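# Relocate the stickered drive blank to the empty bay

## Task

One drive blank carries a sticker and sits latched in a bay that is not its own. Take it out and put it into the bay that is currently empty, oriented upright, and latch it in place. The job fails if any latch is broken through excessive force or if any blank drops a long way. Every other blank must still be latched in its own bay at the end.

## Robot and tools

Robot: two arms, left_arm and right_arm, each with a two-finger gripper. Everything is given in the scene frame: origin at table-top height midway between the nominal arm bases, +x pointing out over the table, +y toward left_arm, +z up. Arm names do not match image sides. Measured bases: left_arm at (-0.016, +0.333, +0.018) m, right_arm at (+0.038, -0.295, +0.005) m. A camera stand sits behind the arms. The gripper's fingers point along its own +z axis and close along its own y axis. end_effector_position is the point between the finger pads, roughly 1 cm back from the tips.

execute_actions(actions, cameras): actions is a list of actions. Each action is a table of 1 to 15 rows; each row is one 1/30 s control step, and if there are fewer than 15 rows the last one is held for the rest. A row is always 14 numbers in [-1, 1], one list covering both arms: left dx, dy, dz, rx, ry, rz, opening, then right dx, dy, dz, rx, ry, rz, opening. The six pose numbers are an offset, not a pose: they are measured along scene axes from that arm's Hand target as it was when the action began. Every row refers to that same start, not to the row before, and a new action starts from the updated Hand target, so sending the same offset twice moves twice. Scale: 1.0 = 0.6 m for dx, dy, dz and 180 degrees for the rotation vector rx, ry, rz, which turns the gripper about its Hand target point. Six zeros means re-command the current Hand target. opening is absolute, not an offset: +1 fully open (0.094 m), -1 closed. To keep a gripper as is, resend its current opening; a 0 is a real half-open command. An empty actions list returns state plus all camera images. cameras: list of names, ["all"], or [].

move(target, speed, blend, opening_speed, grip_force, blocking, cameras): straight-line paths for both grippers. target is one 14-number row (same layout and scale as above) or a list of up to 15 such rows; every row is an offset from the Hand targets at the start of the move, not from the previous row. speed is the top path speed in m/s, 0.002 to 2.9 (default 0.25), one value or one per target; rotation speed is capped at twice that in rad/s. blend, in metres, rounds corners between listed targets; 0 stops at each. opening_speed sets how fast openings change, per second on the -1..+1 scale, at least 0.2; use it for gentle closing. grip_force is the per-pad force cap in newtons, 10 to 50, one value or one per arm, and persists until changed; lower values close slowly. blocking=false returns after about 0.5 s while the move continues. Whole move is capped at 10 s. Paths do not avoid obstacles or the other arm. The result adds a move: line: done (within 10 mm and 2 degrees, at rest), off_target, moving, held or fault, plus limits such as paced (pose clipped) or held (steps withheld). done does not imply contact or no contact.

wait(seconds 0 to 10): lets time run with last commands held. stop(): brakes a running move. zoom_image(camera, region [x0, y0, x1, y1] in pixels, at most 504 x 504) enlarges part of the latest image from cam_head_left, cam_head_right, cam_left_wrist or cam_right_wrist (each 672x504). read_manual(section) only returns licence text. finished_scene(scene) ends the current scene for good; call it only once the blank is latched and the result holds without the robot.

Result lines: end_effector_position (m) and end_effector_quat_wxyz in the scene frame, possibly off by a few cm; Hand target, the last commanded pose after clipping, which is the reference for the next offsets; Tool commands; grip_measured, the measured opening on the -1..+1 scale (reads slightly wide when empty and slightly narrower than a hard part when squeezing); grip_effort_nm, gripper motor effort, negative closing, not a pad force; joint positions, torques and velocities, which may be shown as within noise. MOTOR HOT appears at 75 C; OVER-TEMPERATURE FAULT at 90 C folds that arm away for the rest of the scene.

Behaviour: grippers often stop short or below the target and tilt, especially far out; check the pose after each motion and correct with an offset for the remaining gap. Commanded orientation is clipped to 40 degrees from the measured one each step. An arm blocked by contact keeps pushing until commanded back. Small moves may not happen or may go sideways.

Avoid: collisions or squeezing between the two arms or grippers (a moderate one can fail the scene); forcing a blank or latch; releasing a moving part or dropping a blank from height; pushing anything off the table; fast moves into contact or targets far beyond the contact point; strain on the wrist camera cables; routing a path near an arm's own base; holding loads or stretched poses for long, which heats motors. To release, command an opening well above grip_measured.

Each tool is called after "Emit:" as name(argument=value, ...) on one line, values as JSON.

## Session

Emit:
execute_actions(actions=[])

Scene clock: 0.00 s.
left_arm: end_effector_position=(+0.3730, +0.3558, +0.1114) grip_measured=+1.000 grip_effort_nm=n/a end_effector_quat_wxyz=(+0.576, -0.039, +0.815, +0.052) | right_arm: end_effector_position=(+0.4200, -0.3375, +0.0923) grip_measured=+1.000 grip_effort_nm=n/a end_effector_quat_wxyz=(+0.556, +0.117, +0.814, -0.117)
Joint positions: left_arm=[-0.015 1.515 0.349 0.826 -0.131 -0.003 0.094] | right_arm=[0.062 1.524 0.368 0.767 0.38 0.086 0.094]
Joint velocities: within noise
Joint torques (N m): no reading
Heat: left arm: 35 °C; right arm: 32 °C.
Hand target: left_arm +0.3752, +0.3558, +0.1165; +0.581, -0.039, +0.811, +0.052 | right_arm +0.4227, -0.3373, +0.0982; +0.563, +0.118, +0.809, -0.116
Tool commands: left_gripper/opening=+1.0 right_gripper/opening=+1.0

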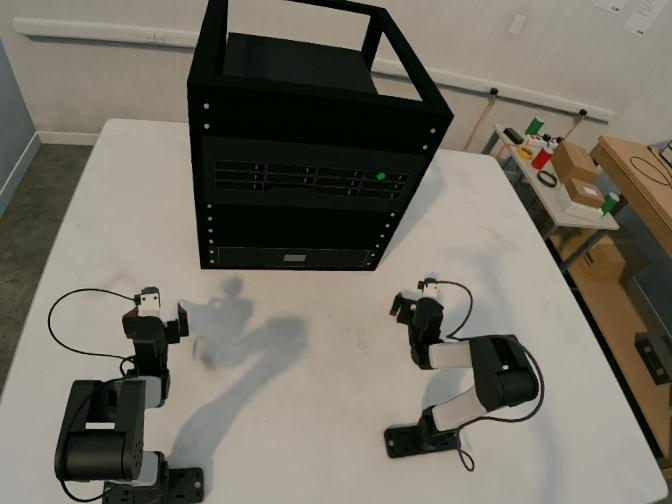

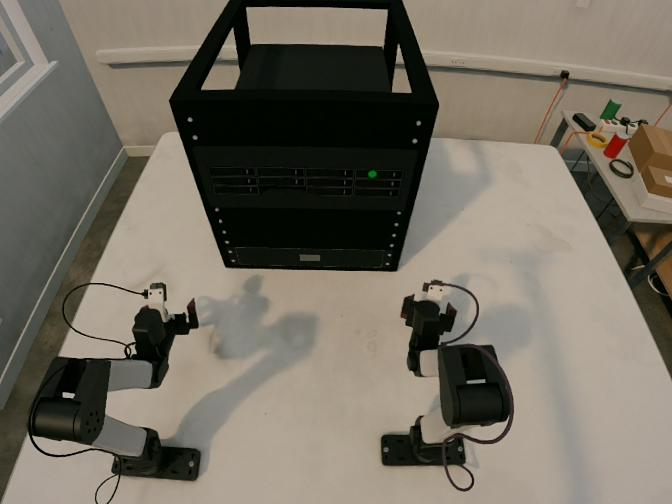

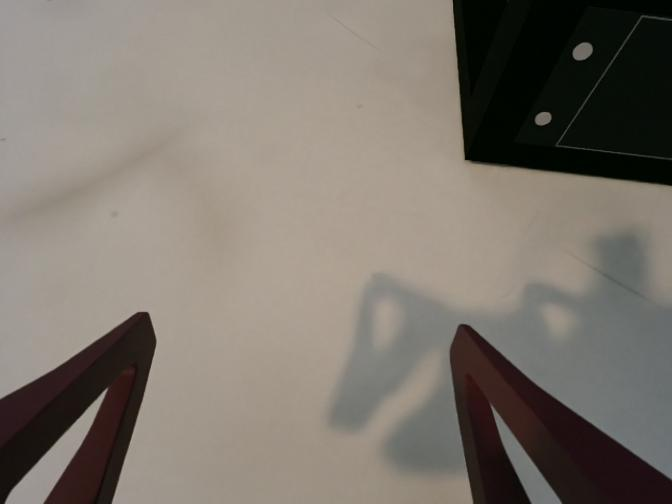

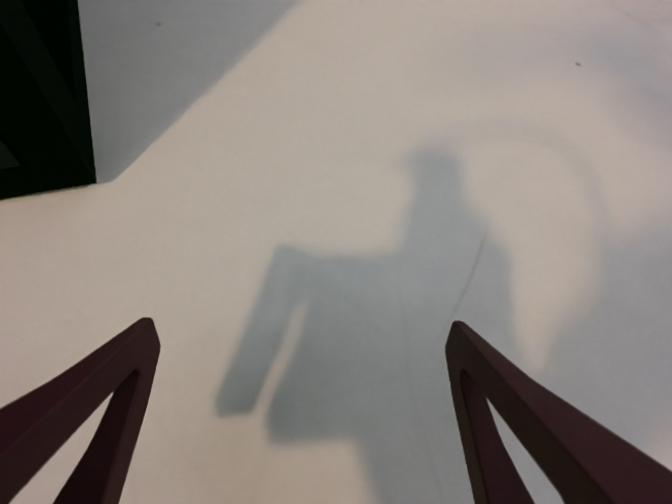

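Emit:
zoom_image(camera="cam_head_left", region=[200, 140, 320, 220])

Emit:
zoom_image(camera="cam_head_left", region=[300, 140, 420, 220])

Emit:
zoom_image(camera="cam_head_right", region=[200, 145, 310, 215])

Emit:
zoom_image(camera="cam_head_right", region=[300, 145, 410, 215])

Scaled by 4.200 from the camera's 672x504 image, which has a finer 960x720 frame.

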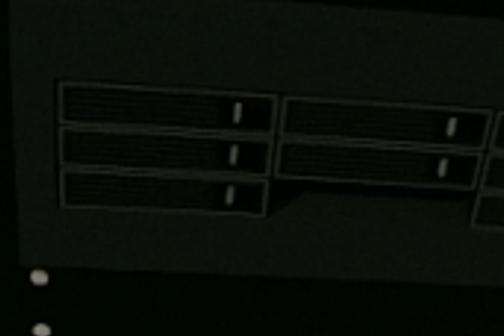

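Scaled by 4.200 from the camera's 672x504 image, which has a finer 960x720 frame.

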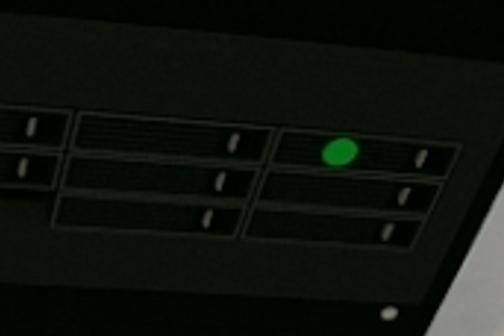

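Scaled by 4.582 from the camera's 672x504 image, which has a finer 960x720 frame.

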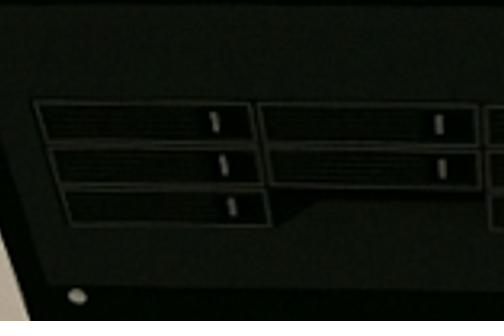

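Scaled by 4.582 from the camera's 672x504 image, which has a finer 960x720 frame.

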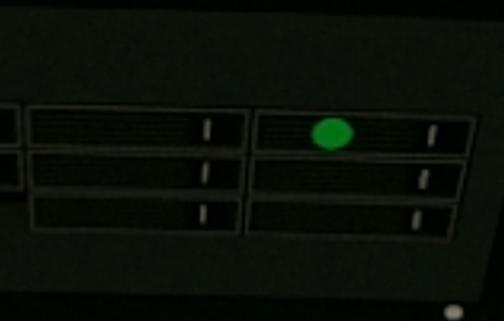

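Emit:
move(target=[0,0,0,0,0,0,1,-0.205,0.345,0.57,0,-0.113,0.108,1], cameras=["all"])

Scene clock: 5.77 s.
left_arm: end_effector_position=(+0.3730, +0.3558, +0.1114) grip_measured=+1.000 grip_effort_nm=-0.01 end_effector_quat_wxyz=(+0.576, -0.039, +0.815, +0.052) | right_arm: end_effector_position=(+0.3013, -0.1291, +0.4324) grip_measured=+1.000 grip_effort_nm=-0.02 end_effector_quat_wxyz=(+0.706, -0.005, +0.708, +0.004)
Joint positions: left_arm=[-0.015 1.515 0.349 0.826 -0.131 -0.003 0.094] | right_arm=[1.075 1.002 1.137 -0.14 1.058 0.003 0.094]
Joint torques (N m): left_arm=[0.29 -4.93 6.42 2.64 -0.13 0.04] | right_arm=[0.32 -1.28 8.77 1.51 0.18 -0.08]
Heat: left arm: 35 °C; right arm: 33 °C.
Hand target: left_arm +0.3752, +0.3558, +0.1165; +0.581, -0.039, +0.811, +0.052 | right_arm +0.2997, -0.1303, +0.4401; +0.708, -0.001, +0.706, +0.003
Off the commanded pose: left_arm 0.006 m, 1 deg | right_arm 0.008 m, 1 deg.
move: done
camera_calibration:
cam_right_wrist: T_world_to_cam=[[-0.0135777, -0.998607, 0.0509839, -0.155665], [-0.590963, -0.0331162, -0.806019, 0.554081], [0.806584, -0.0410735, -0.58969, 0.123611], [0, 0, 0, 1]] pos_world=[0.225625, -0.132022, 0.527428]

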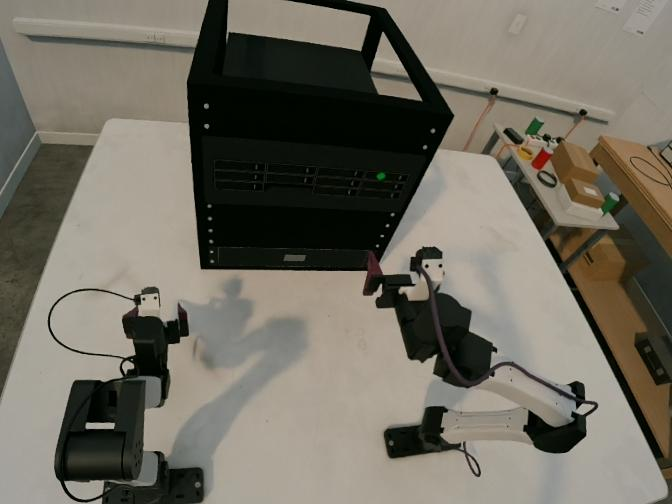

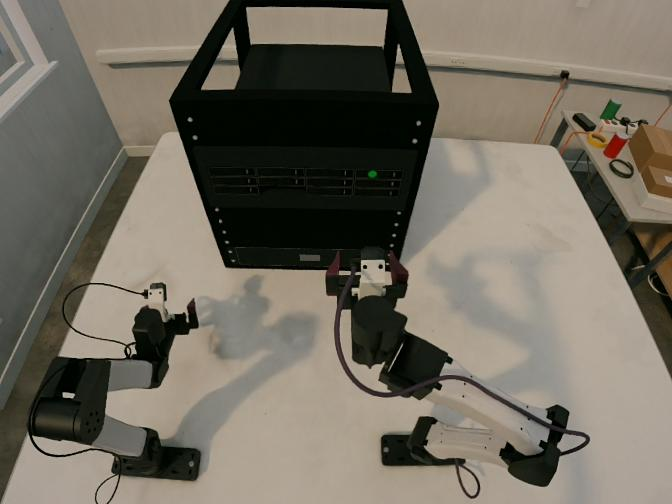

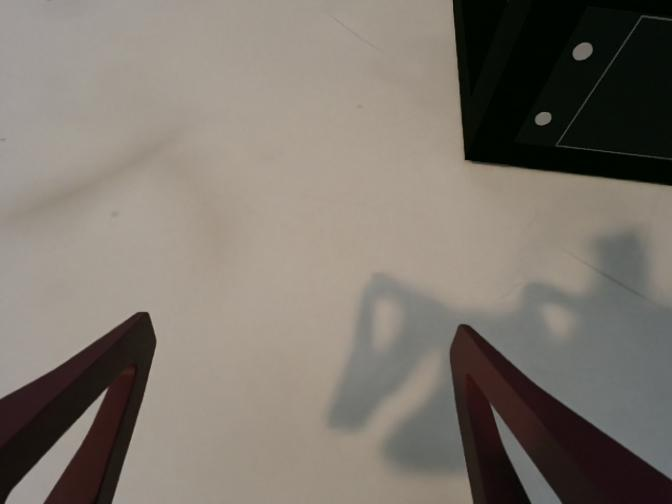

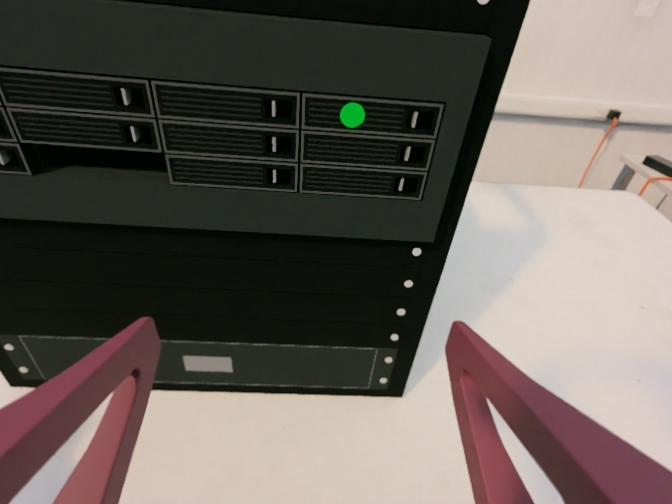

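Emit:
zoom_image(camera="cam_right_wrist", region=[280, 70, 480, 220])

Emit:
zoom_image(camera="cam_right_wrist", region=[0, 50, 200, 200])

Scaled by 2.520 from the camera's 672x504 image, which has a finer 960x720 frame.

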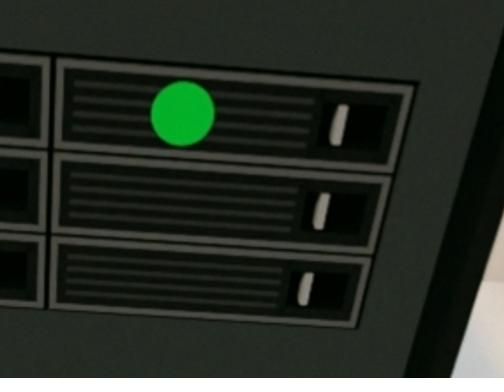

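Scaled by 2.520 from the camera's 672x504 image, which has a finer 960x720 frame.

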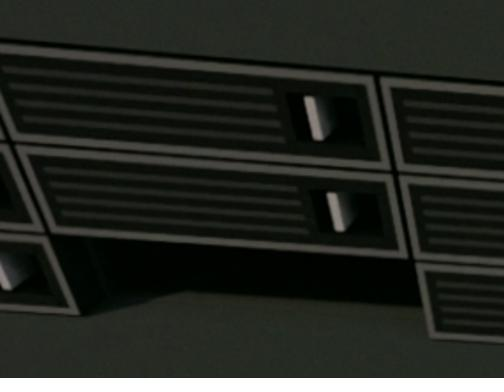

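Emit:
move(target=[0,0,0,0,0,0,1,0.22,-0.04,-0.05,0,-0.2,0,1], speed=0.2, cameras=["cam_right_wrist","cam_head_right"])

Emit:
zoom_image(camera="cam_right_wrist", region=[200, 130, 500, 330])

Scene clock: 9.83 s.
left_arm: end_effector_position=(+0.3730, +0.3558, +0.1114) grip_measured=+1.000 grip_effort_nm=-0.01 end_effector_quat_wxyz=(+0.576, -0.039, +0.815, +0.052) | right_arm: end_effector_position=(+0.4326, -0.1534, +0.3963) grip_measured=+1.000 grip_effort_nm=-0.02 end_effector_quat_wxyz=(+0.881, -0.006, +0.473, -0.001)
Joint positions: left_arm=[-0.015 1.515 0.349 0.826 -0.131 -0.003 0.094] | right_arm=[0.515 1.529 0.764 1.412 0.41 -0.305 0.094]
Joint torques (N m): left_arm=[0.31 -4.92 6.43 2.65 -0.14 0.03] | right_arm=[-0.99 -4.82 8.4 1.55 -0.33 -0.07]
Heat: left arm: 36 °C; right arm: 34 °C.
Hand target: left_arm +0.3752, +0.3558, +0.1165; +0.581, -0.039, +0.811, +0.052 | right_arm +0.4316, -0.1543, +0.4102; +0.892, -0.002, +0.452, +0.002
Off the commanded pose: left_arm 0.006 m, 1 deg | right_arm 0.014 m, 3 deg.
move: off_target (right_arm)
camera_calibration:
cam_right_wrist: T_world_to_cam=[[-0.0446653, -0.998304, 0.0373371, -0.157408], [-0.0447748, -0.0353363, -0.998372, 0.44138], [0.997998, -0.0462644, -0.0431205, -0.304773], [0, 0, 0, 1]] pos_world=[0.316895, -0.155645, 0.433396]
Images, in order (width x height): cam_head_right 672x504, cam_right_wrist 672x504.

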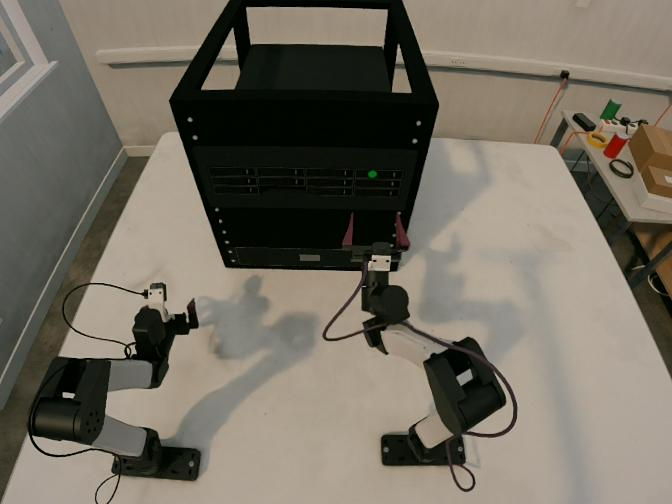

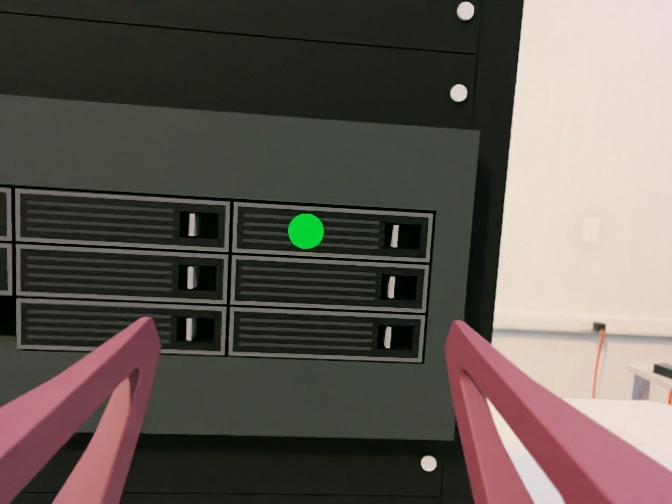

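Scaled by 1.680 from the camera's 672x504 image, which has a finer 960x720 frame.

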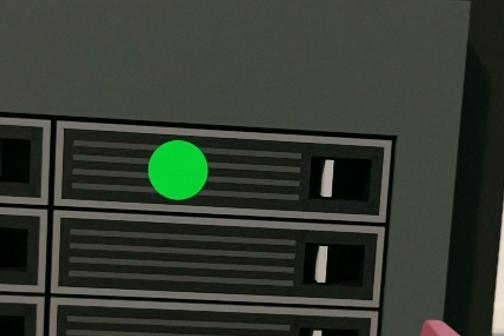

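Emit:
move(target=[0,0,0,0,0,0,1,0.035,-0.02,-0.04,0,0.33,0,1], speed=0.2, cameras=["cam_right_wrist","cam_head_right"])

Emit:
zoom_image(camera="cam_right_wrist", region=[200, 0, 500, 200])

Scene clock: 17.47 s.
left_arm: end_effector_position=(+0.3730, +0.3558, +0.1114) grip_measured=+1.000 grip_effort_nm=-0.02 end_effector_quat_wxyz=(+0.576, -0.039, +0.815, +0.052) | right_arm: end_effector_position=(+0.4509, -0.1660, +0.3784) grip_measured=+1.000 grip_effort_nm=-0.02 end_effector_quat_wxyz=(+0.547, -0.006, +0.837, -0.006)
Joint positions: left_arm=[-0.015 1.515 0.349 0.826 -0.131 -0.003 0.094] | right_arm=[0.476 1.447 1.618 -0.63 0.432 0.185 0.094]
Joint torques (N m): left_arm=[0.28 -4.92 6.38 2.64 -0.14 0.02] | right_arm=[-1.17 -5.11 9.14 1.67 -0.08 0.14]
Heat: left arm: 37 °C; right arm: 36 °C.
Hand target: left_arm +0.3752, +0.3558, +0.1165; +0.581, -0.039, +0.811, +0.052 | right_arm +0.4526, -0.1662, +0.3862; +0.550, -0.001, +0.835, +0.003
Off the commanded pose: left_arm 0.006 m, 1 deg | right_arm 0.008 m, 1 deg.
move: done
camera_calibration:
cam_right_wrist: T_world_to_cam=[[-0.00023984, -0.997303, 0.0733914, -0.20206], [-0.864414, -0.036693, -0.50144, 0.605179], [0.502781, -0.0635608, -0.862074, 0.205857], [0, 0, 0, 1]] pos_world=[0.419576, -0.166225, 0.495754]
Images, in order (width x height): cam_head_right 672x504, cam_right_wrist 672x504.

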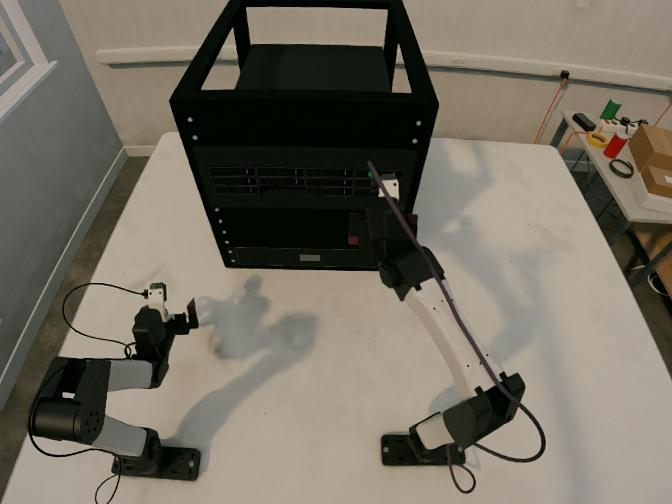

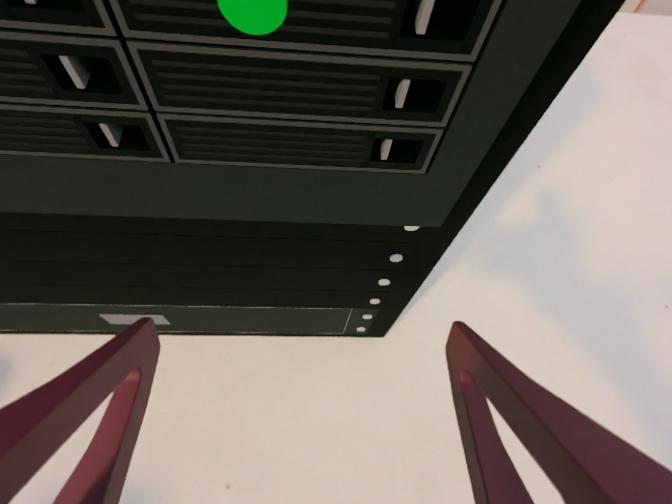

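Scaled by 1.680 from the camera's 672x504 image, which has a finer 960x720 frame.

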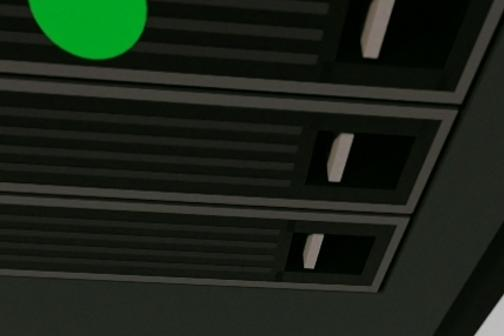

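Emit:
zoom_image(camera="cam_right_wrist", region=[0, 30, 180, 165])

Emit:
zoom_image(camera="cam_right_wrist", region=[350, 50, 490, 180])

Scaled by 2.800 from the camera's 672x504 image, which has a finer 960x720 frame.

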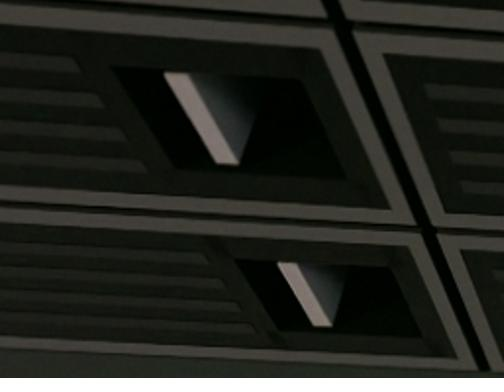

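Scaled by 3.600 from the camera's 672x504 image, which has a finer 960x720 frame.

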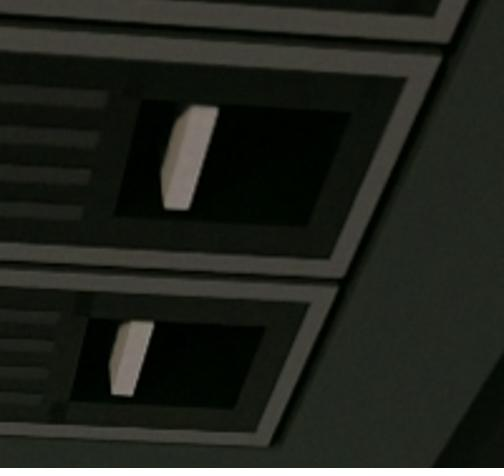

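Emit:
move(target=[[0,0,0,0,0,0,1,-0.05,-0.0,0.0,0,-0.3,0,-0.3],[0,0,0,0,0,0,1,0.045,-0.04,0.095,0,-0.335,0,-0.3]], speed=0.2, blend=0.02, cameras=["cam_right_wrist","cam_head_right"])

Emit:
zoom_image(camera="cam_right_wrist", region=[180, 180, 430, 350])

Scene clock: 30.20 s.
left_arm: end_effector_position=(+0.3730, +0.3558, +0.1114) grip_measured=+1.000 grip_effort_nm=-0.02 end_effector_quat_wxyz=(+0.576, -0.039, +0.815, +0.052) | right_arm: end_effector_position=(+0.4789, -0.1909, +0.4334) grip_measured=-0.297 grip_effort_nm=-0.18 end_effector_quat_wxyz=(+0.889, -0.003, +0.457, -0.006)
Joint positions: left_arm=[-0.015 1.515 0.349 0.826 -0.131 -0.003 0.094] | right_arm=[0.339 1.588 0.962 1.275 0.271 -0.214 0.033]
Joint torques (N m): left_arm=[0.31 -4.93 6.42 2.64 -0.12 0.03] | right_arm=[-0.77 -5.72 8.54 1.36 -0.31 0.13]
Heat: left arm: 39 °C; right arm: 37 °C.
Hand target: left_arm +0.3752, +0.3558, +0.1165; +0.581, -0.039, +0.811, +0.052 | right_arm +0.4797, -0.1902, +0.4431; +0.895, -0.002, +0.446, +0.002
Off the commanded pose: left_arm 0.006 m, 1 deg | right_arm 0.010 m, 2 deg.
move: done
camera_calibration:
cam_right_wrist: T_world_to_cam=[[-0.0590784, -0.99762, 0.0355652, -0.186447], [-0.00921434, -0.035081, -0.999342, 0.462569], [0.998211, -0.0593673, -0.00711988, -0.3694], [0, 0, 0, 1]] pos_world=[0.361986, -0.191706, 0.466265]
Images, in order (width x height): cam_head_right 672x504, cam_right_wrist 672x504.

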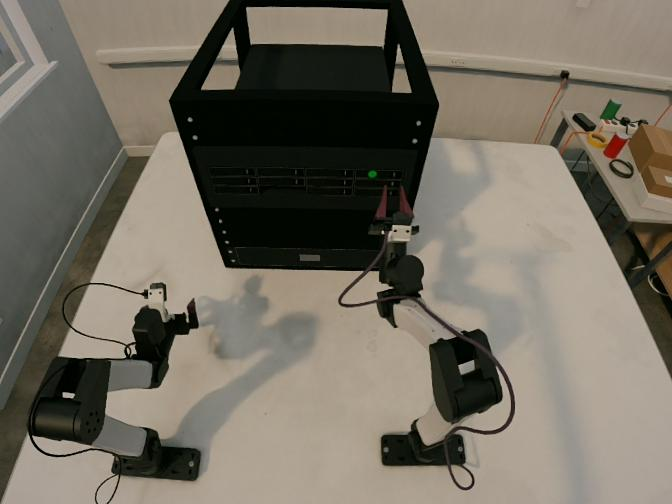

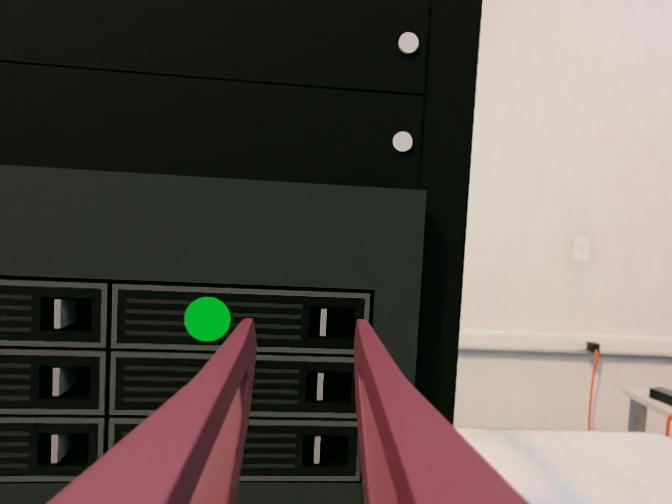

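Scaled by 2.016 from the camera's 672x504 image, which has a finer 960x720 frame.

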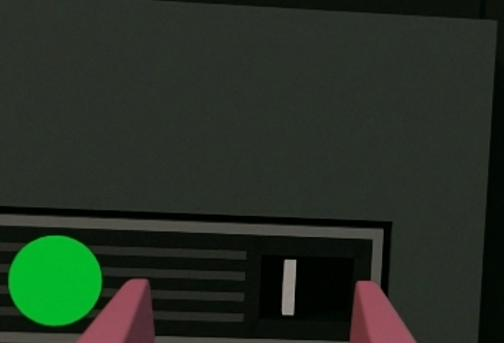

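Emit:
move(target=[[0,0,0,0,0,0,1,0,-0.023,0.003,0,0,0,-0.98],[0,0,0,0,0,0,1,0.025,-0.023,0.003,0,0,0,-0.98]], speed=0.08, cameras=["cam_right_wrist"])

Emit:
zoom_image(camera="cam_right_wrist", region=[200, 240, 420, 400])

Scene clock: 34.60 s.
left_arm: end_effector_position=(+0.3730, +0.3558, +0.1114) grip_measured=+1.000 grip_effort_nm=-0.01 end_effector_quat_wxyz=(+0.576, -0.039, +0.815, +0.052) | right_arm: end_effector_position=(+0.4923, -0.2042, +0.4372) grip_measured=-0.974 grip_effort_nm=-0.32 end_effector_quat_wxyz=(+0.892, -0.001, +0.452, -0.005)
Joint positions: left_arm=[-0.015 1.515 0.349 0.826 -0.131 -0.003 0.094] | right_arm=[0.287 1.623 1.007 1.269 0.229 -0.179 0.001]
Joint torques (N m): left_arm=[0.31 -4.92 6.42 2.64 -0.14 0.02] | right_arm=[-1.13 -6.17 8.72 1.22 -0.29 0.14]
Heat: left arm: 39 °C; right arm: 37 °C.
Hand target: left_arm +0.3752, +0.3558, +0.1165; +0.581, -0.039, +0.811, +0.052 | right_arm +0.4946, -0.2042, +0.4450; +0.895, -0.002, +0.445, +0.002
Off the commanded pose: left_arm 0.006 m, 1 deg | right_arm 0.008 m, 1 deg.
move: done
camera_calibration:
cam_right_wrist: T_world_to_cam=[[-0.0578658, -0.997858, 0.0305097, -0.197464], [0.00190718, -0.0306714, -0.999528, 0.461487], [0.998323, -0.0577803, 0.00367792, -0.387936], [0, 0, 0, 1]] pos_world=[0.374979, -0.205301, 0.46872]
Images, in order (width x height): cam_right_wrist 672x504.

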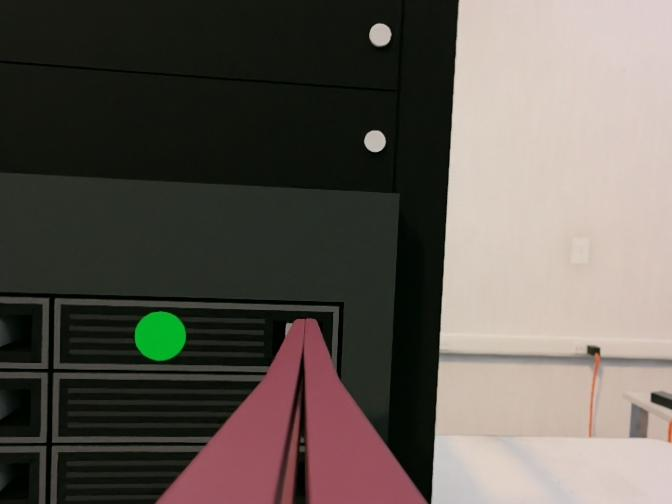

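Scaled by 2.291 from the camera's 672x504 image, which has a finer 960x720 frame.

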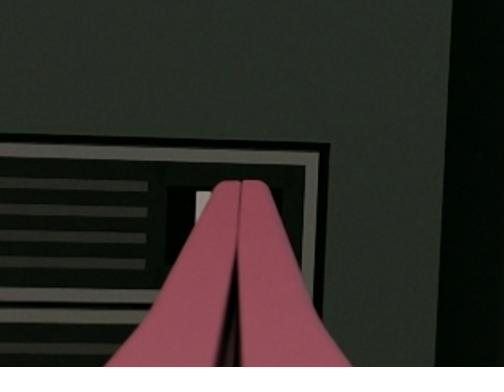

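Emit:
move(target=[0,0,0,0,0,0,1,0.02,-0.002,-0.002,0,0,0,-0.98], speed=0.05, cameras=["cam_right_wrist"])

Emit:
zoom_image(camera="cam_right_wrist", region=[200, 240, 420, 400])

Scene clock: 36.50 s.
left_arm: end_effector_position=(+0.3730, +0.3558, +0.1114) grip_measured=+1.000 grip_effort_nm=-0.01 end_effector_quat_wxyz=(+0.576, -0.039, +0.815, +0.052) | right_arm: end_effector_position=(+0.5040, -0.2052, +0.4364) grip_measured=-0.974 grip_effort_nm=-0.32 end_effector_quat_wxyz=(+0.892, -0.001, +0.452, -0.004)
Joint positions: left_arm=[-0.015 1.515 0.349 0.826 -0.131 -0.003 0.094] | right_arm=[0.274 1.665 1.049 1.267 0.218 -0.171 0.001]
Joint torques (N m): left_arm=[0.29 -4.93 6.39 2.63 -0.13 0.02] | right_arm=[-1.09 -6.63 8.65 1.22 -0.3 0.12]
Heat: left arm: 39 °C; right arm: 37 °C.
Hand target: left_arm +0.3752, +0.3558, +0.1165; +0.581, -0.039, +0.811, +0.052 | right_arm +0.5067, -0.2052, +0.4437; +0.895, -0.002, +0.446, +0.002
Off the commanded pose: left_arm 0.006 m, 1 deg | right_arm 0.008 m, 1 deg.
move: done
camera_calibration:
cam_right_wrist: T_world_to_cam=[[-0.0572868, -0.997905, 0.0300764, -0.197789], [0.00254886, -0.030272, -0.999538, 0.460476], [0.998355, -0.0571836, 0.0042777, -0.39984], [0, 0, 0, 1]] pos_world=[0.386678, -0.206299, 0.467923]
Images, in order (width x height): cam_right_wrist 672x504.

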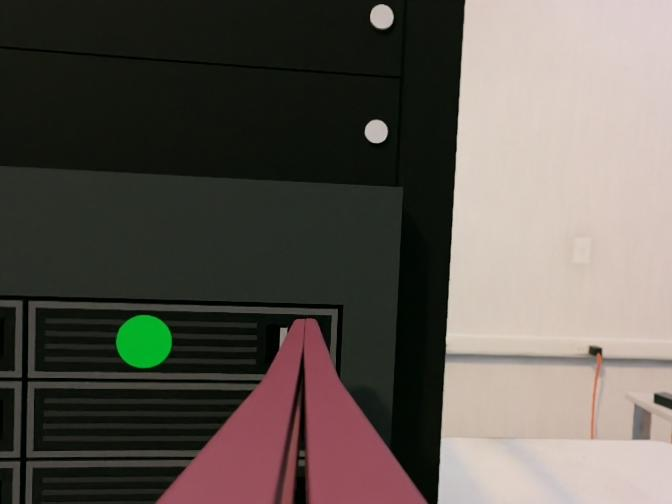

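Scaled by 2.291 from the camera's 672x504 image, which has a finer 960x720 frame.

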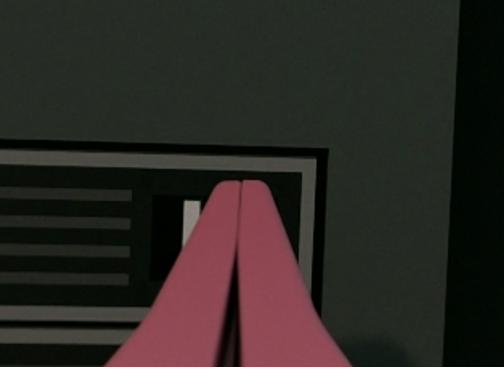

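Emit:
move(target=[0,0,0,0,0,0,1,0.009,0,0,0,0,0,-0.98], speed=0.04, cameras=["cam_right_wrist"])

Emit:
zoom_image(camera="cam_right_wrist", region=[200, 240, 420, 400])

Scene clock: 38.17 s.
left_arm: end_effector_position=(+0.3730, +0.3558, +0.1114) grip_measured=+1.000 grip_effort_nm=-0.01 end_effector_quat_wxyz=(+0.576, -0.039, +0.815, +0.052) | right_arm: end_effector_position=(+0.5089, -0.2048, +0.4370) grip_measured=-0.974 grip_effort_nm=-0.32 end_effector_quat_wxyz=(+0.893, -0.001, +0.451, -0.004)
Joint positions: left_arm=[-0.015 1.515 0.349 0.826 -0.131 -0.003 0.094] | right_arm=[0.271 1.683 1.07 1.266 0.215 -0.168 0.001]
Joint torques (N m): left_arm=[0.28 -4.93 6.42 2.64 -0.14 0.03] | right_arm=[-1.1 -6.68 8.84 1.23 -0.31 0.12]
Heat: left arm: 39 °C; right arm: 38 °C.
Hand target: left_arm +0.3752, +0.3558, +0.1165; +0.581, -0.039, +0.811, +0.052 | right_arm +0.5120, -0.2052, +0.4437; +0.895, -0.002, +0.446, +0.002
Off the commanded pose: left_arm 0.006 m, 1 deg | right_arm 0.007 m, 1 deg.
move: done
camera_calibration:
cam_right_wrist: T_world_to_cam=[[-0.0561448, -0.997991, 0.0293608, -0.197442], [0.00462087, -0.0296666, -0.999549, 0.460098], [0.998412, -0.0559839, 0.00627721, -0.405431], [0, 0, 0, 1]] pos_world=[0.391576, -0.206094, 0.468233]
Images, in order (width x height): cam_right_wrist 672x504.

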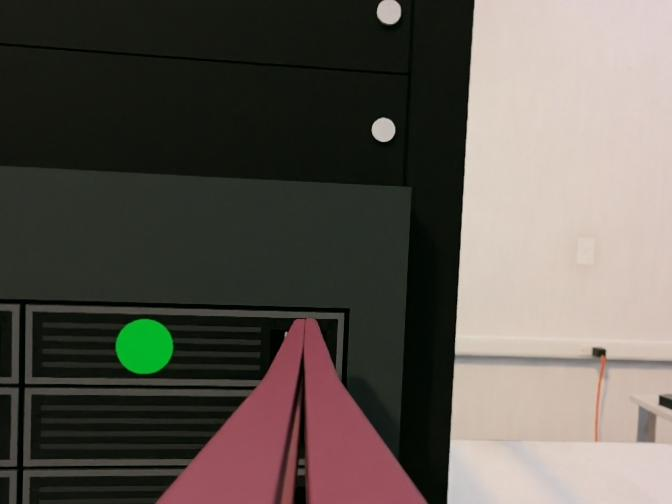

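Scaled by 2.291 from the camera's 672x504 image, which has a finer 960x720 frame.

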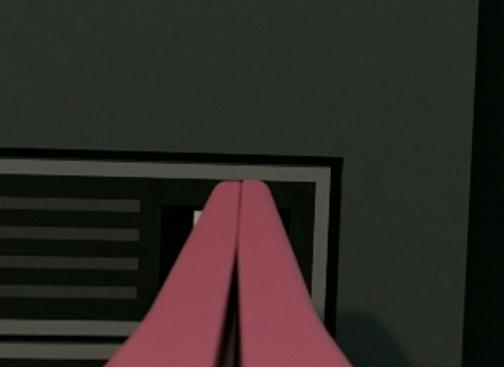

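Emit:
move(target=[0,0,0,0,0,0,1,0.007,-0.003,-0.003,0,0,0,-0.98], speed=0.04, cameras=["cam_right_wrist"])

Emit:
zoom_image(camera="cam_right_wrist", region=[200, 240, 420, 400])

Scene clock: 39.80 s.
left_arm: end_effector_position=(+0.3730, +0.3558, +0.1114) grip_measured=+1.000 grip_effort_nm=-0.02 end_effector_quat_wxyz=(+0.576, -0.039, +0.815, +0.052) | right_arm: end_effector_position=(+0.5137, -0.2064, +0.4344) grip_measured=-0.974 grip_effort_nm=-0.32 end_effector_quat_wxyz=(+0.892, -0.001, +0.453, -0.004)
Joint positions: left_arm=[-0.015 1.515 0.349 0.826 -0.131 -0.003 0.094] | right_arm=[0.263 1.698 1.08 1.266 0.209 -0.163 0.001]
Joint torques (N m): left_arm=[0.29 -4.92 6.41 2.64 -0.14 0.03] | right_arm=[-1.02 -6.79 8.64 1.26 -0.3 0.21]
Heat: left arm: 39 °C; right arm: 38 °C.
Hand target: left_arm +0.3752, +0.3558, +0.1165; +0.581, -0.039, +0.811, +0.052 | right_arm +0.5162, -0.2070, +0.4419; +0.895, -0.002, +0.446, +0.002
Off the commanded pose: left_arm 0.006 m, 1 deg | right_arm 0.008 m, 1 deg.
move: done
camera_calibration:
cam_right_wrist: T_world_to_cam=[[-0.0562257, -0.997949, 0.0305943, -0.199136], [0.000454486, -0.0306683, -0.99953, 0.459347], [0.998418, -0.0561854, 0.0021779, -0.40853], [0, 0, 0, 1]] pos_world=[0.396479, -0.207594, 0.466113]
Images, in order (width x height): cam_right_wrist 672x504.

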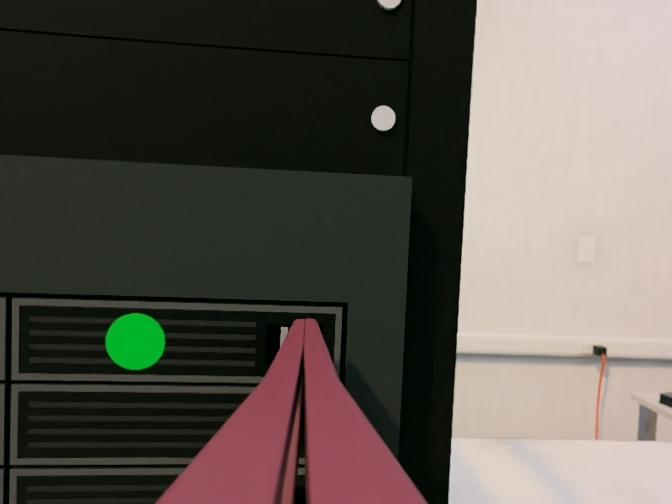

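Scaled by 2.291 from the camera's 672x504 image, which has a finer 960x720 frame.

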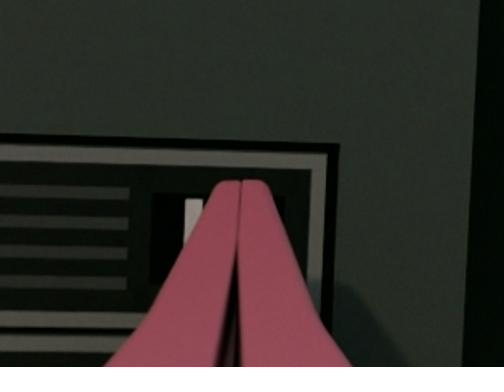

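Emit:
move(target=[0,0,0,0,0,0,1,0.001,0.012,-0.001,0,0,0,-0.98], speed=0.03, cameras=["cam_right_wrist"])

Emit:
zoom_image(camera="cam_right_wrist", region=[200, 240, 420, 400])

Scene clock: 41.20 s.
left_arm: end_effector_position=(+0.3730, +0.3558, +0.1114) grip_measured=+1.000 grip_effort_nm=-0.01 end_effector_quat_wxyz=(+0.576, -0.039, +0.815, +0.052) | right_arm: end_effector_position=(+0.5160, -0.2037, +0.4335) grip_measured=-0.974 grip_effort_nm=-0.32 end_effector_quat_wxyz=(+0.891, -0.003, +0.453, -0.002)
Joint positions: left_arm=[-0.015 1.515 0.349 0.826 -0.131 -0.003 0.094] | right_arm=[0.267 1.709 1.089 1.266 0.208 -0.163 0.001]
Joint torques (N m): left_arm=[0.29 -4.92 6.39 2.63 -0.13 0.03] | right_arm=[0.35 -6.83 8.81 1.28 -0.11 0]
Heat: left arm: 39 °C; right arm: 38 °C.
Hand target: left_arm +0.3752, +0.3558, +0.1165; +0.581, -0.039, +0.811, +0.052 | right_arm +0.5169, -0.1998, +0.4413; +0.895, -0.002, +0.446, +0.002
Off the commanded pose: left_arm 0.006 m, 1 deg | right_arm 0.009 m, 1 deg.
move: done
camera_calibration:
cam_right_wrist: T_world_to_cam=[[-0.051493, -0.998191, 0.031033, -0.199009], [-0.000421562, -0.0310525, -0.999518, 0.458971], [0.998673, -0.0514813, 0.00117819, -0.409374], [0, 0, 0, 1]] pos_world=[0.398776, -0.205472, 0.465408]
Images, in order (width x height): cam_right_wrist 672x504.

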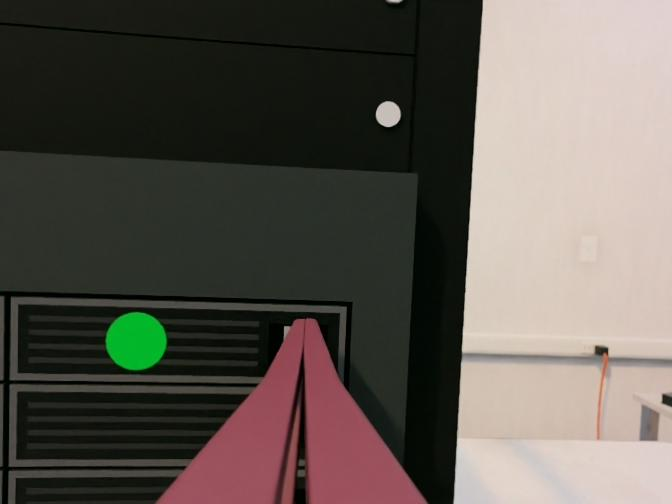

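Scaled by 2.291 from the camera's 672x504 image, which has a finer 960x720 frame.

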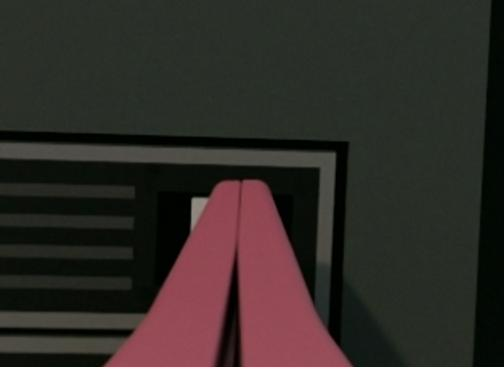

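Emit:
move(target=[[0,0,0,0,0,0,1,-0.03,-0.01,0.002,0,0,0,-0.98],[0,0,0,0,0,0,1,-0.03,0.0,0.002,0,0,0,-0.87]], speed=0.05, cameras=["cam_right_wrist"])

Emit:
zoom_image(camera="cam_right_wrist", region=[240, 280, 370, 380])

Scene clock: 44.60 s.
left_arm: end_effector_position=(+0.3730, +0.3558, +0.1114) grip_measured=+1.000 grip_effort_nm=-0.01 end_effector_quat_wxyz=(+0.576, -0.039, +0.815, +0.052) | right_arm: end_effector_position=(+0.5052, -0.1988, +0.4350) grip_measured=-0.873 grip_effort_nm=0.14 end_effector_quat_wxyz=(+0.892, -0.006, +0.453, +0.004)
Joint positions: left_arm=[-0.015 1.515 0.349 0.826 -0.131 -0.003 0.094] | right_arm=[0.283 1.672 1.053 1.266 0.208 -0.164 0.006]
Joint torques (N m): left_arm=[0.29 -4.92 6.41 2.64 -0.13 0.01] | right_arm=[-0.08 -9.05 5.87 1.33 0.04 -0.05]
Heat: left arm: 40 °C; right arm: 39 °C.
Hand target: left_arm +0.3752, +0.3558, +0.1165; +0.581, -0.039, +0.811, +0.052 | right_arm +0.4988, -0.1998, +0.4425; +0.895, -0.002, +0.446, +0.002
Off the commanded pose: left_arm 0.006 m, 1 deg | right_arm 0.010 m, 1 deg.
move: done
camera_calibration:
cam_right_wrist: T_world_to_cam=[[-0.0367216, -0.998818, 0.0318533, -0.202682], [0.000707893, -0.0319008, -0.999491, 0.459844], [0.999325, -0.0366803, 0.0018785, -0.396102], [0, 0, 0, 1]] pos_world=[0.388066, -0.202302, 0.46681]
Images, in order (width x height): cam_right_wrist 672x504.

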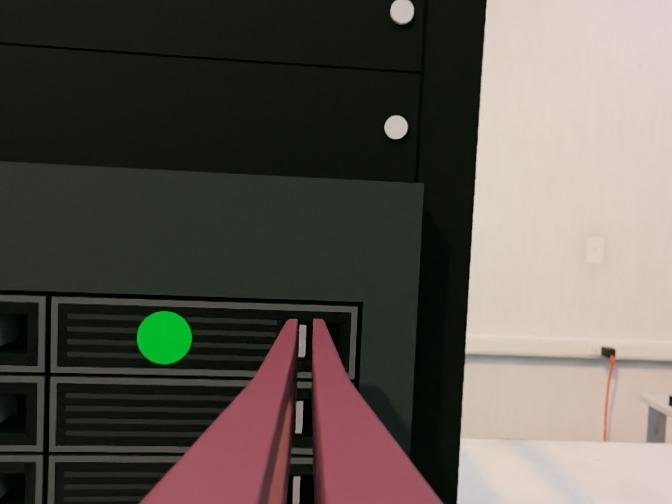

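Scaled by 3.877 from the camera's 672x504 image, which has a finer 960x720 frame.

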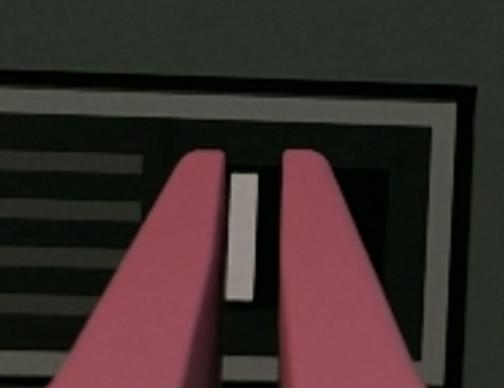

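Emit:
move(target=[0,0,0,0,0,0,1,0.022,0.001,-0.001,0,0,-0.002,-0.87], speed=0.04, cameras=["cam_right_wrist"])

Emit:
zoom_image(camera="cam_right_wrist", region=[240, 280, 370, 380])

Scene clock: 46.17 s.
left_arm: end_effector_position=(+0.3730, +0.3558, +0.1114) grip_measured=+1.000 grip_effort_nm=-0.01 end_effector_quat_wxyz=(+0.576, -0.039, +0.815, +0.052) | right_arm: end_effector_position=(+0.5109, -0.1972, +0.4330) grip_measured=-0.873 grip_effort_nm=0.14 end_effector_quat_wxyz=(+0.891, -0.007, +0.454, +0.004)
Joint positions: left_arm=[-0.015 1.515 0.349 0.826 -0.131 -0.003 0.094] | right_arm=[0.283 1.694 1.072 1.266 0.208 -0.164 0.006]
Joint torques (N m): left_arm=[0.32 -4.9 6.42 2.64 -0.13 0.02] | right_arm=[-0.54 -6.69 8.69 1.34 0.01 -0.07]
Heat: left arm: 40 °C; right arm: 39 °C.
Hand target: left_arm +0.3752, +0.3558, +0.1165; +0.581, -0.039, +0.811, +0.052 | right_arm +0.5120, -0.1992, +0.4419; +0.895, -0.001, +0.446, +0.000
Off the commanded pose: left_arm 0.006 m, 1 deg | right_arm 0.009 m, 1 deg.
move: done
camera_calibration:
cam_right_wrist: T_world_to_cam=[[-0.036624, -0.998792, 0.032761, -0.201178], [-0.00222151, -0.0327015, -0.999463, 0.459261], [0.999327, -0.0366771, -0.00102116, -0.400385], [0, 0, 0, 1]] pos_world=[0.393768, -0.200602, 0.465196]
Images, in order (width x height): cam_right_wrist 672x504.

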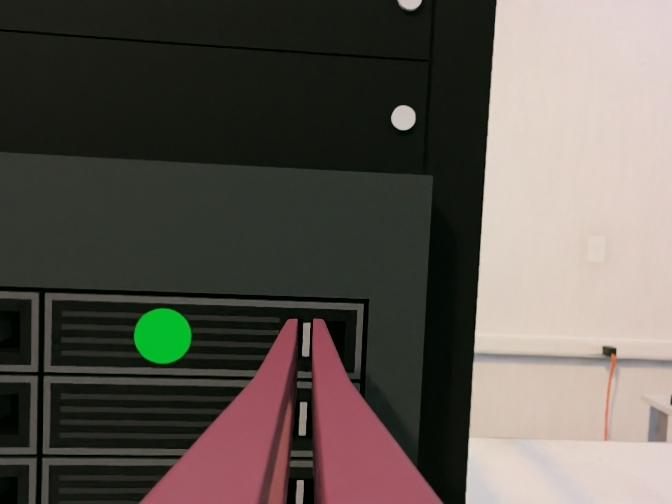

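Scaled by 3.877 from the camera's 672x504 image, which has a finer 960x720 frame.

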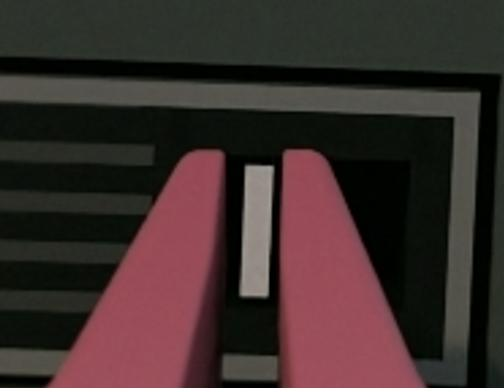

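Emit:
move(target=[0,0,0,0,0,0,1,0,-0.003,0,0,0,-0.002,-0.87], speed=0.04, cameras=["cam_right_wrist"])

Emit:
zoom_image(camera="cam_right_wrist", region=[240, 280, 370, 380])

Scene clock: 47.43 s.
left_arm: end_effector_position=(+0.3730, +0.3558, +0.1114) grip_measured=+1.000 grip_effort_nm=-0.01 end_effector_quat_wxyz=(+0.576, -0.039, +0.815, +0.052) | right_arm: end_effector_position=(+0.5109, -0.1975, +0.4330) grip_measured=-0.873 grip_effort_nm=0.15 end_effector_quat_wxyz=(+0.891, -0.006, +0.454, +0.003)
Joint positions: left_arm=[-0.015 1.515 0.349 0.826 -0.131 -0.003 0.094] | right_arm=[0.283 1.694 1.072 1.266 0.21 -0.167 0.006]
Joint torques (N m): left_arm=[0.29 -4.9 6.37 2.64 -0.13 0.02] | right_arm=[-0.79 -6.95 8.65 1.34 0.04 -0.09]
Heat: left arm: 40 °C; right arm: 39 °C.
Hand target: left_arm +0.3752, +0.3558, +0.1165; +0.581, -0.039, +0.811, +0.052 | right_arm +0.5120, -0.2011, +0.4419; +0.895, +0.001, +0.446, -0.003
Off the commanded pose: left_arm 0.006 m, 1 deg | right_arm 0.010 m, 2 deg.
move: done
camera_calibration:
cam_right_wrist: T_world_to_cam=[[-0.0395106, -0.998654, 0.0335882, -0.200412], [-0.0025483, -0.0335137, -0.999435, 0.459212], [0.999216, -0.0395739, -0.00122073, -0.400833], [0, 0, 0, 1]] pos_world=[0.39377, -0.200615, 0.465195]
Images, in order (width x height): cam_right_wrist 672x504.

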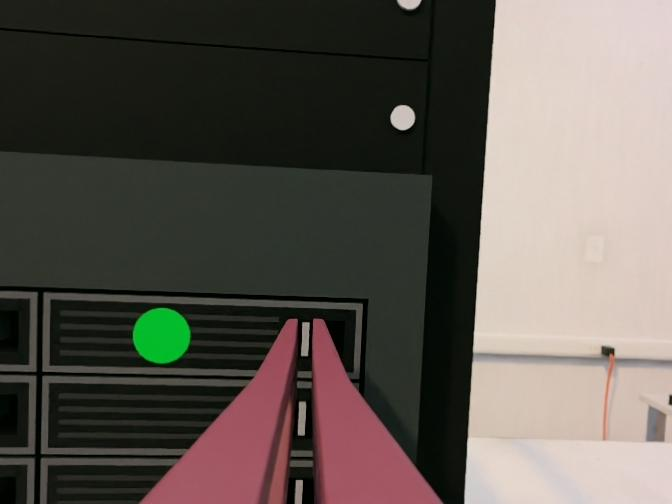

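Scaled by 3.877 from the camera's 672x504 image, which has a finer 960x720 frame.

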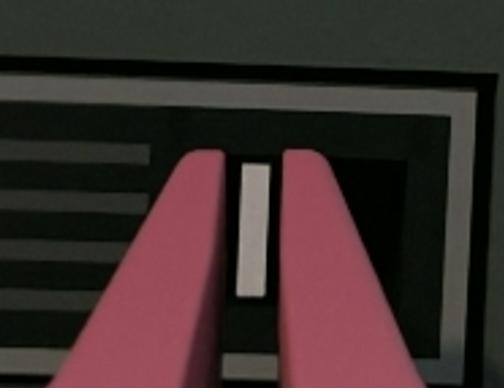

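Emit:
move(target=[0,0,0,0,0,0,1,0,-0.004,0,0,0,0.002,-0.87], speed=0.04, cameras=["cam_right_wrist"])

Emit:
zoom_image(camera="cam_right_wrist", region=[240, 280, 370, 380])

Scene clock: 48.50 s.
left_arm: end_effector_position=(+0.3730, +0.3558, +0.1114) grip_measured=+1.000 grip_effort_nm=-0.01 end_effector_quat_wxyz=(+0.576, -0.039, +0.815, +0.052) | right_arm: end_effector_position=(+0.5114, -0.1997, +0.4330) grip_measured=-0.873 grip_effort_nm=0.14 end_effector_quat_wxyz=(+0.891, -0.006, +0.454, +0.001)
Joint positions: left_arm=[-0.015 1.515 0.349 0.826 -0.131 -0.003 0.094] | right_arm=[0.278 1.694 1.072 1.266 0.21 -0.167 0.006]
Joint torques (N m): left_arm=[0.29 -4.93 6.37 2.64 -0.13 0.03] | right_arm=[-1.11 -7.27 8.29 1.31 -0.1 0.06]
Heat: left arm: 40 °C; right arm: 39 °C.
Hand target: left_arm +0.3752, +0.3558, +0.1165; +0.581, -0.039, +0.811, +0.052 | right_arm +0.5121, -0.2035, +0.4419; +0.895, -0.001, +0.446, -0.001
Off the commanded pose: left_arm 0.006 m, 1 deg | right_arm 0.010 m, 1 deg.
move: done
camera_calibration:
cam_right_wrist: T_world_to_cam=[[-0.0443066, -0.998446, 0.033815, -0.200184], [-0.00271921, -0.0337276, -0.999427, 0.459179], [0.999014, -0.0443732, -0.00122063, -0.402291], [0, 0, 0, 1]] pos_world=[0.394273, -0.202237, 0.465194]
Images, in order (width x height): cam_right_wrist 672x504.

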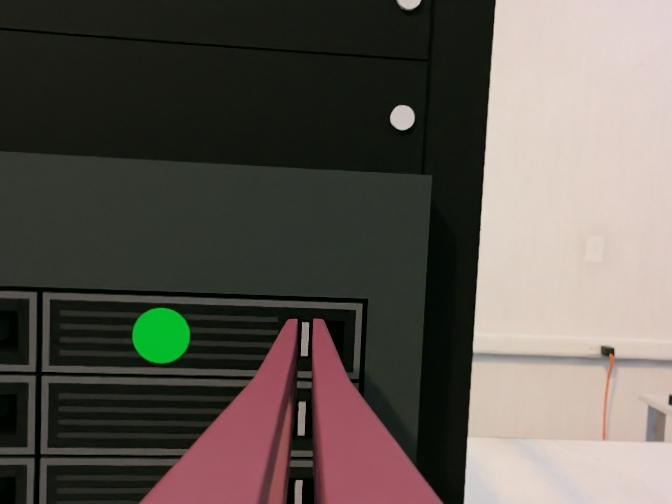

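Scaled by 3.877 from the camera's 672x504 image, which has a finer 960x720 frame.

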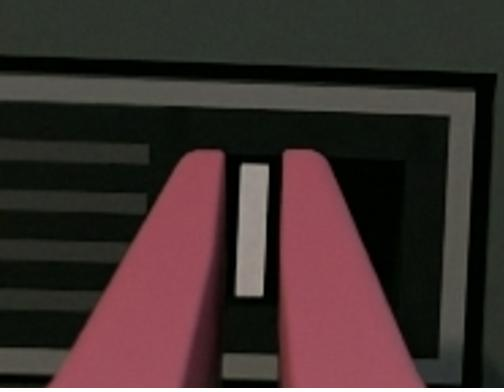

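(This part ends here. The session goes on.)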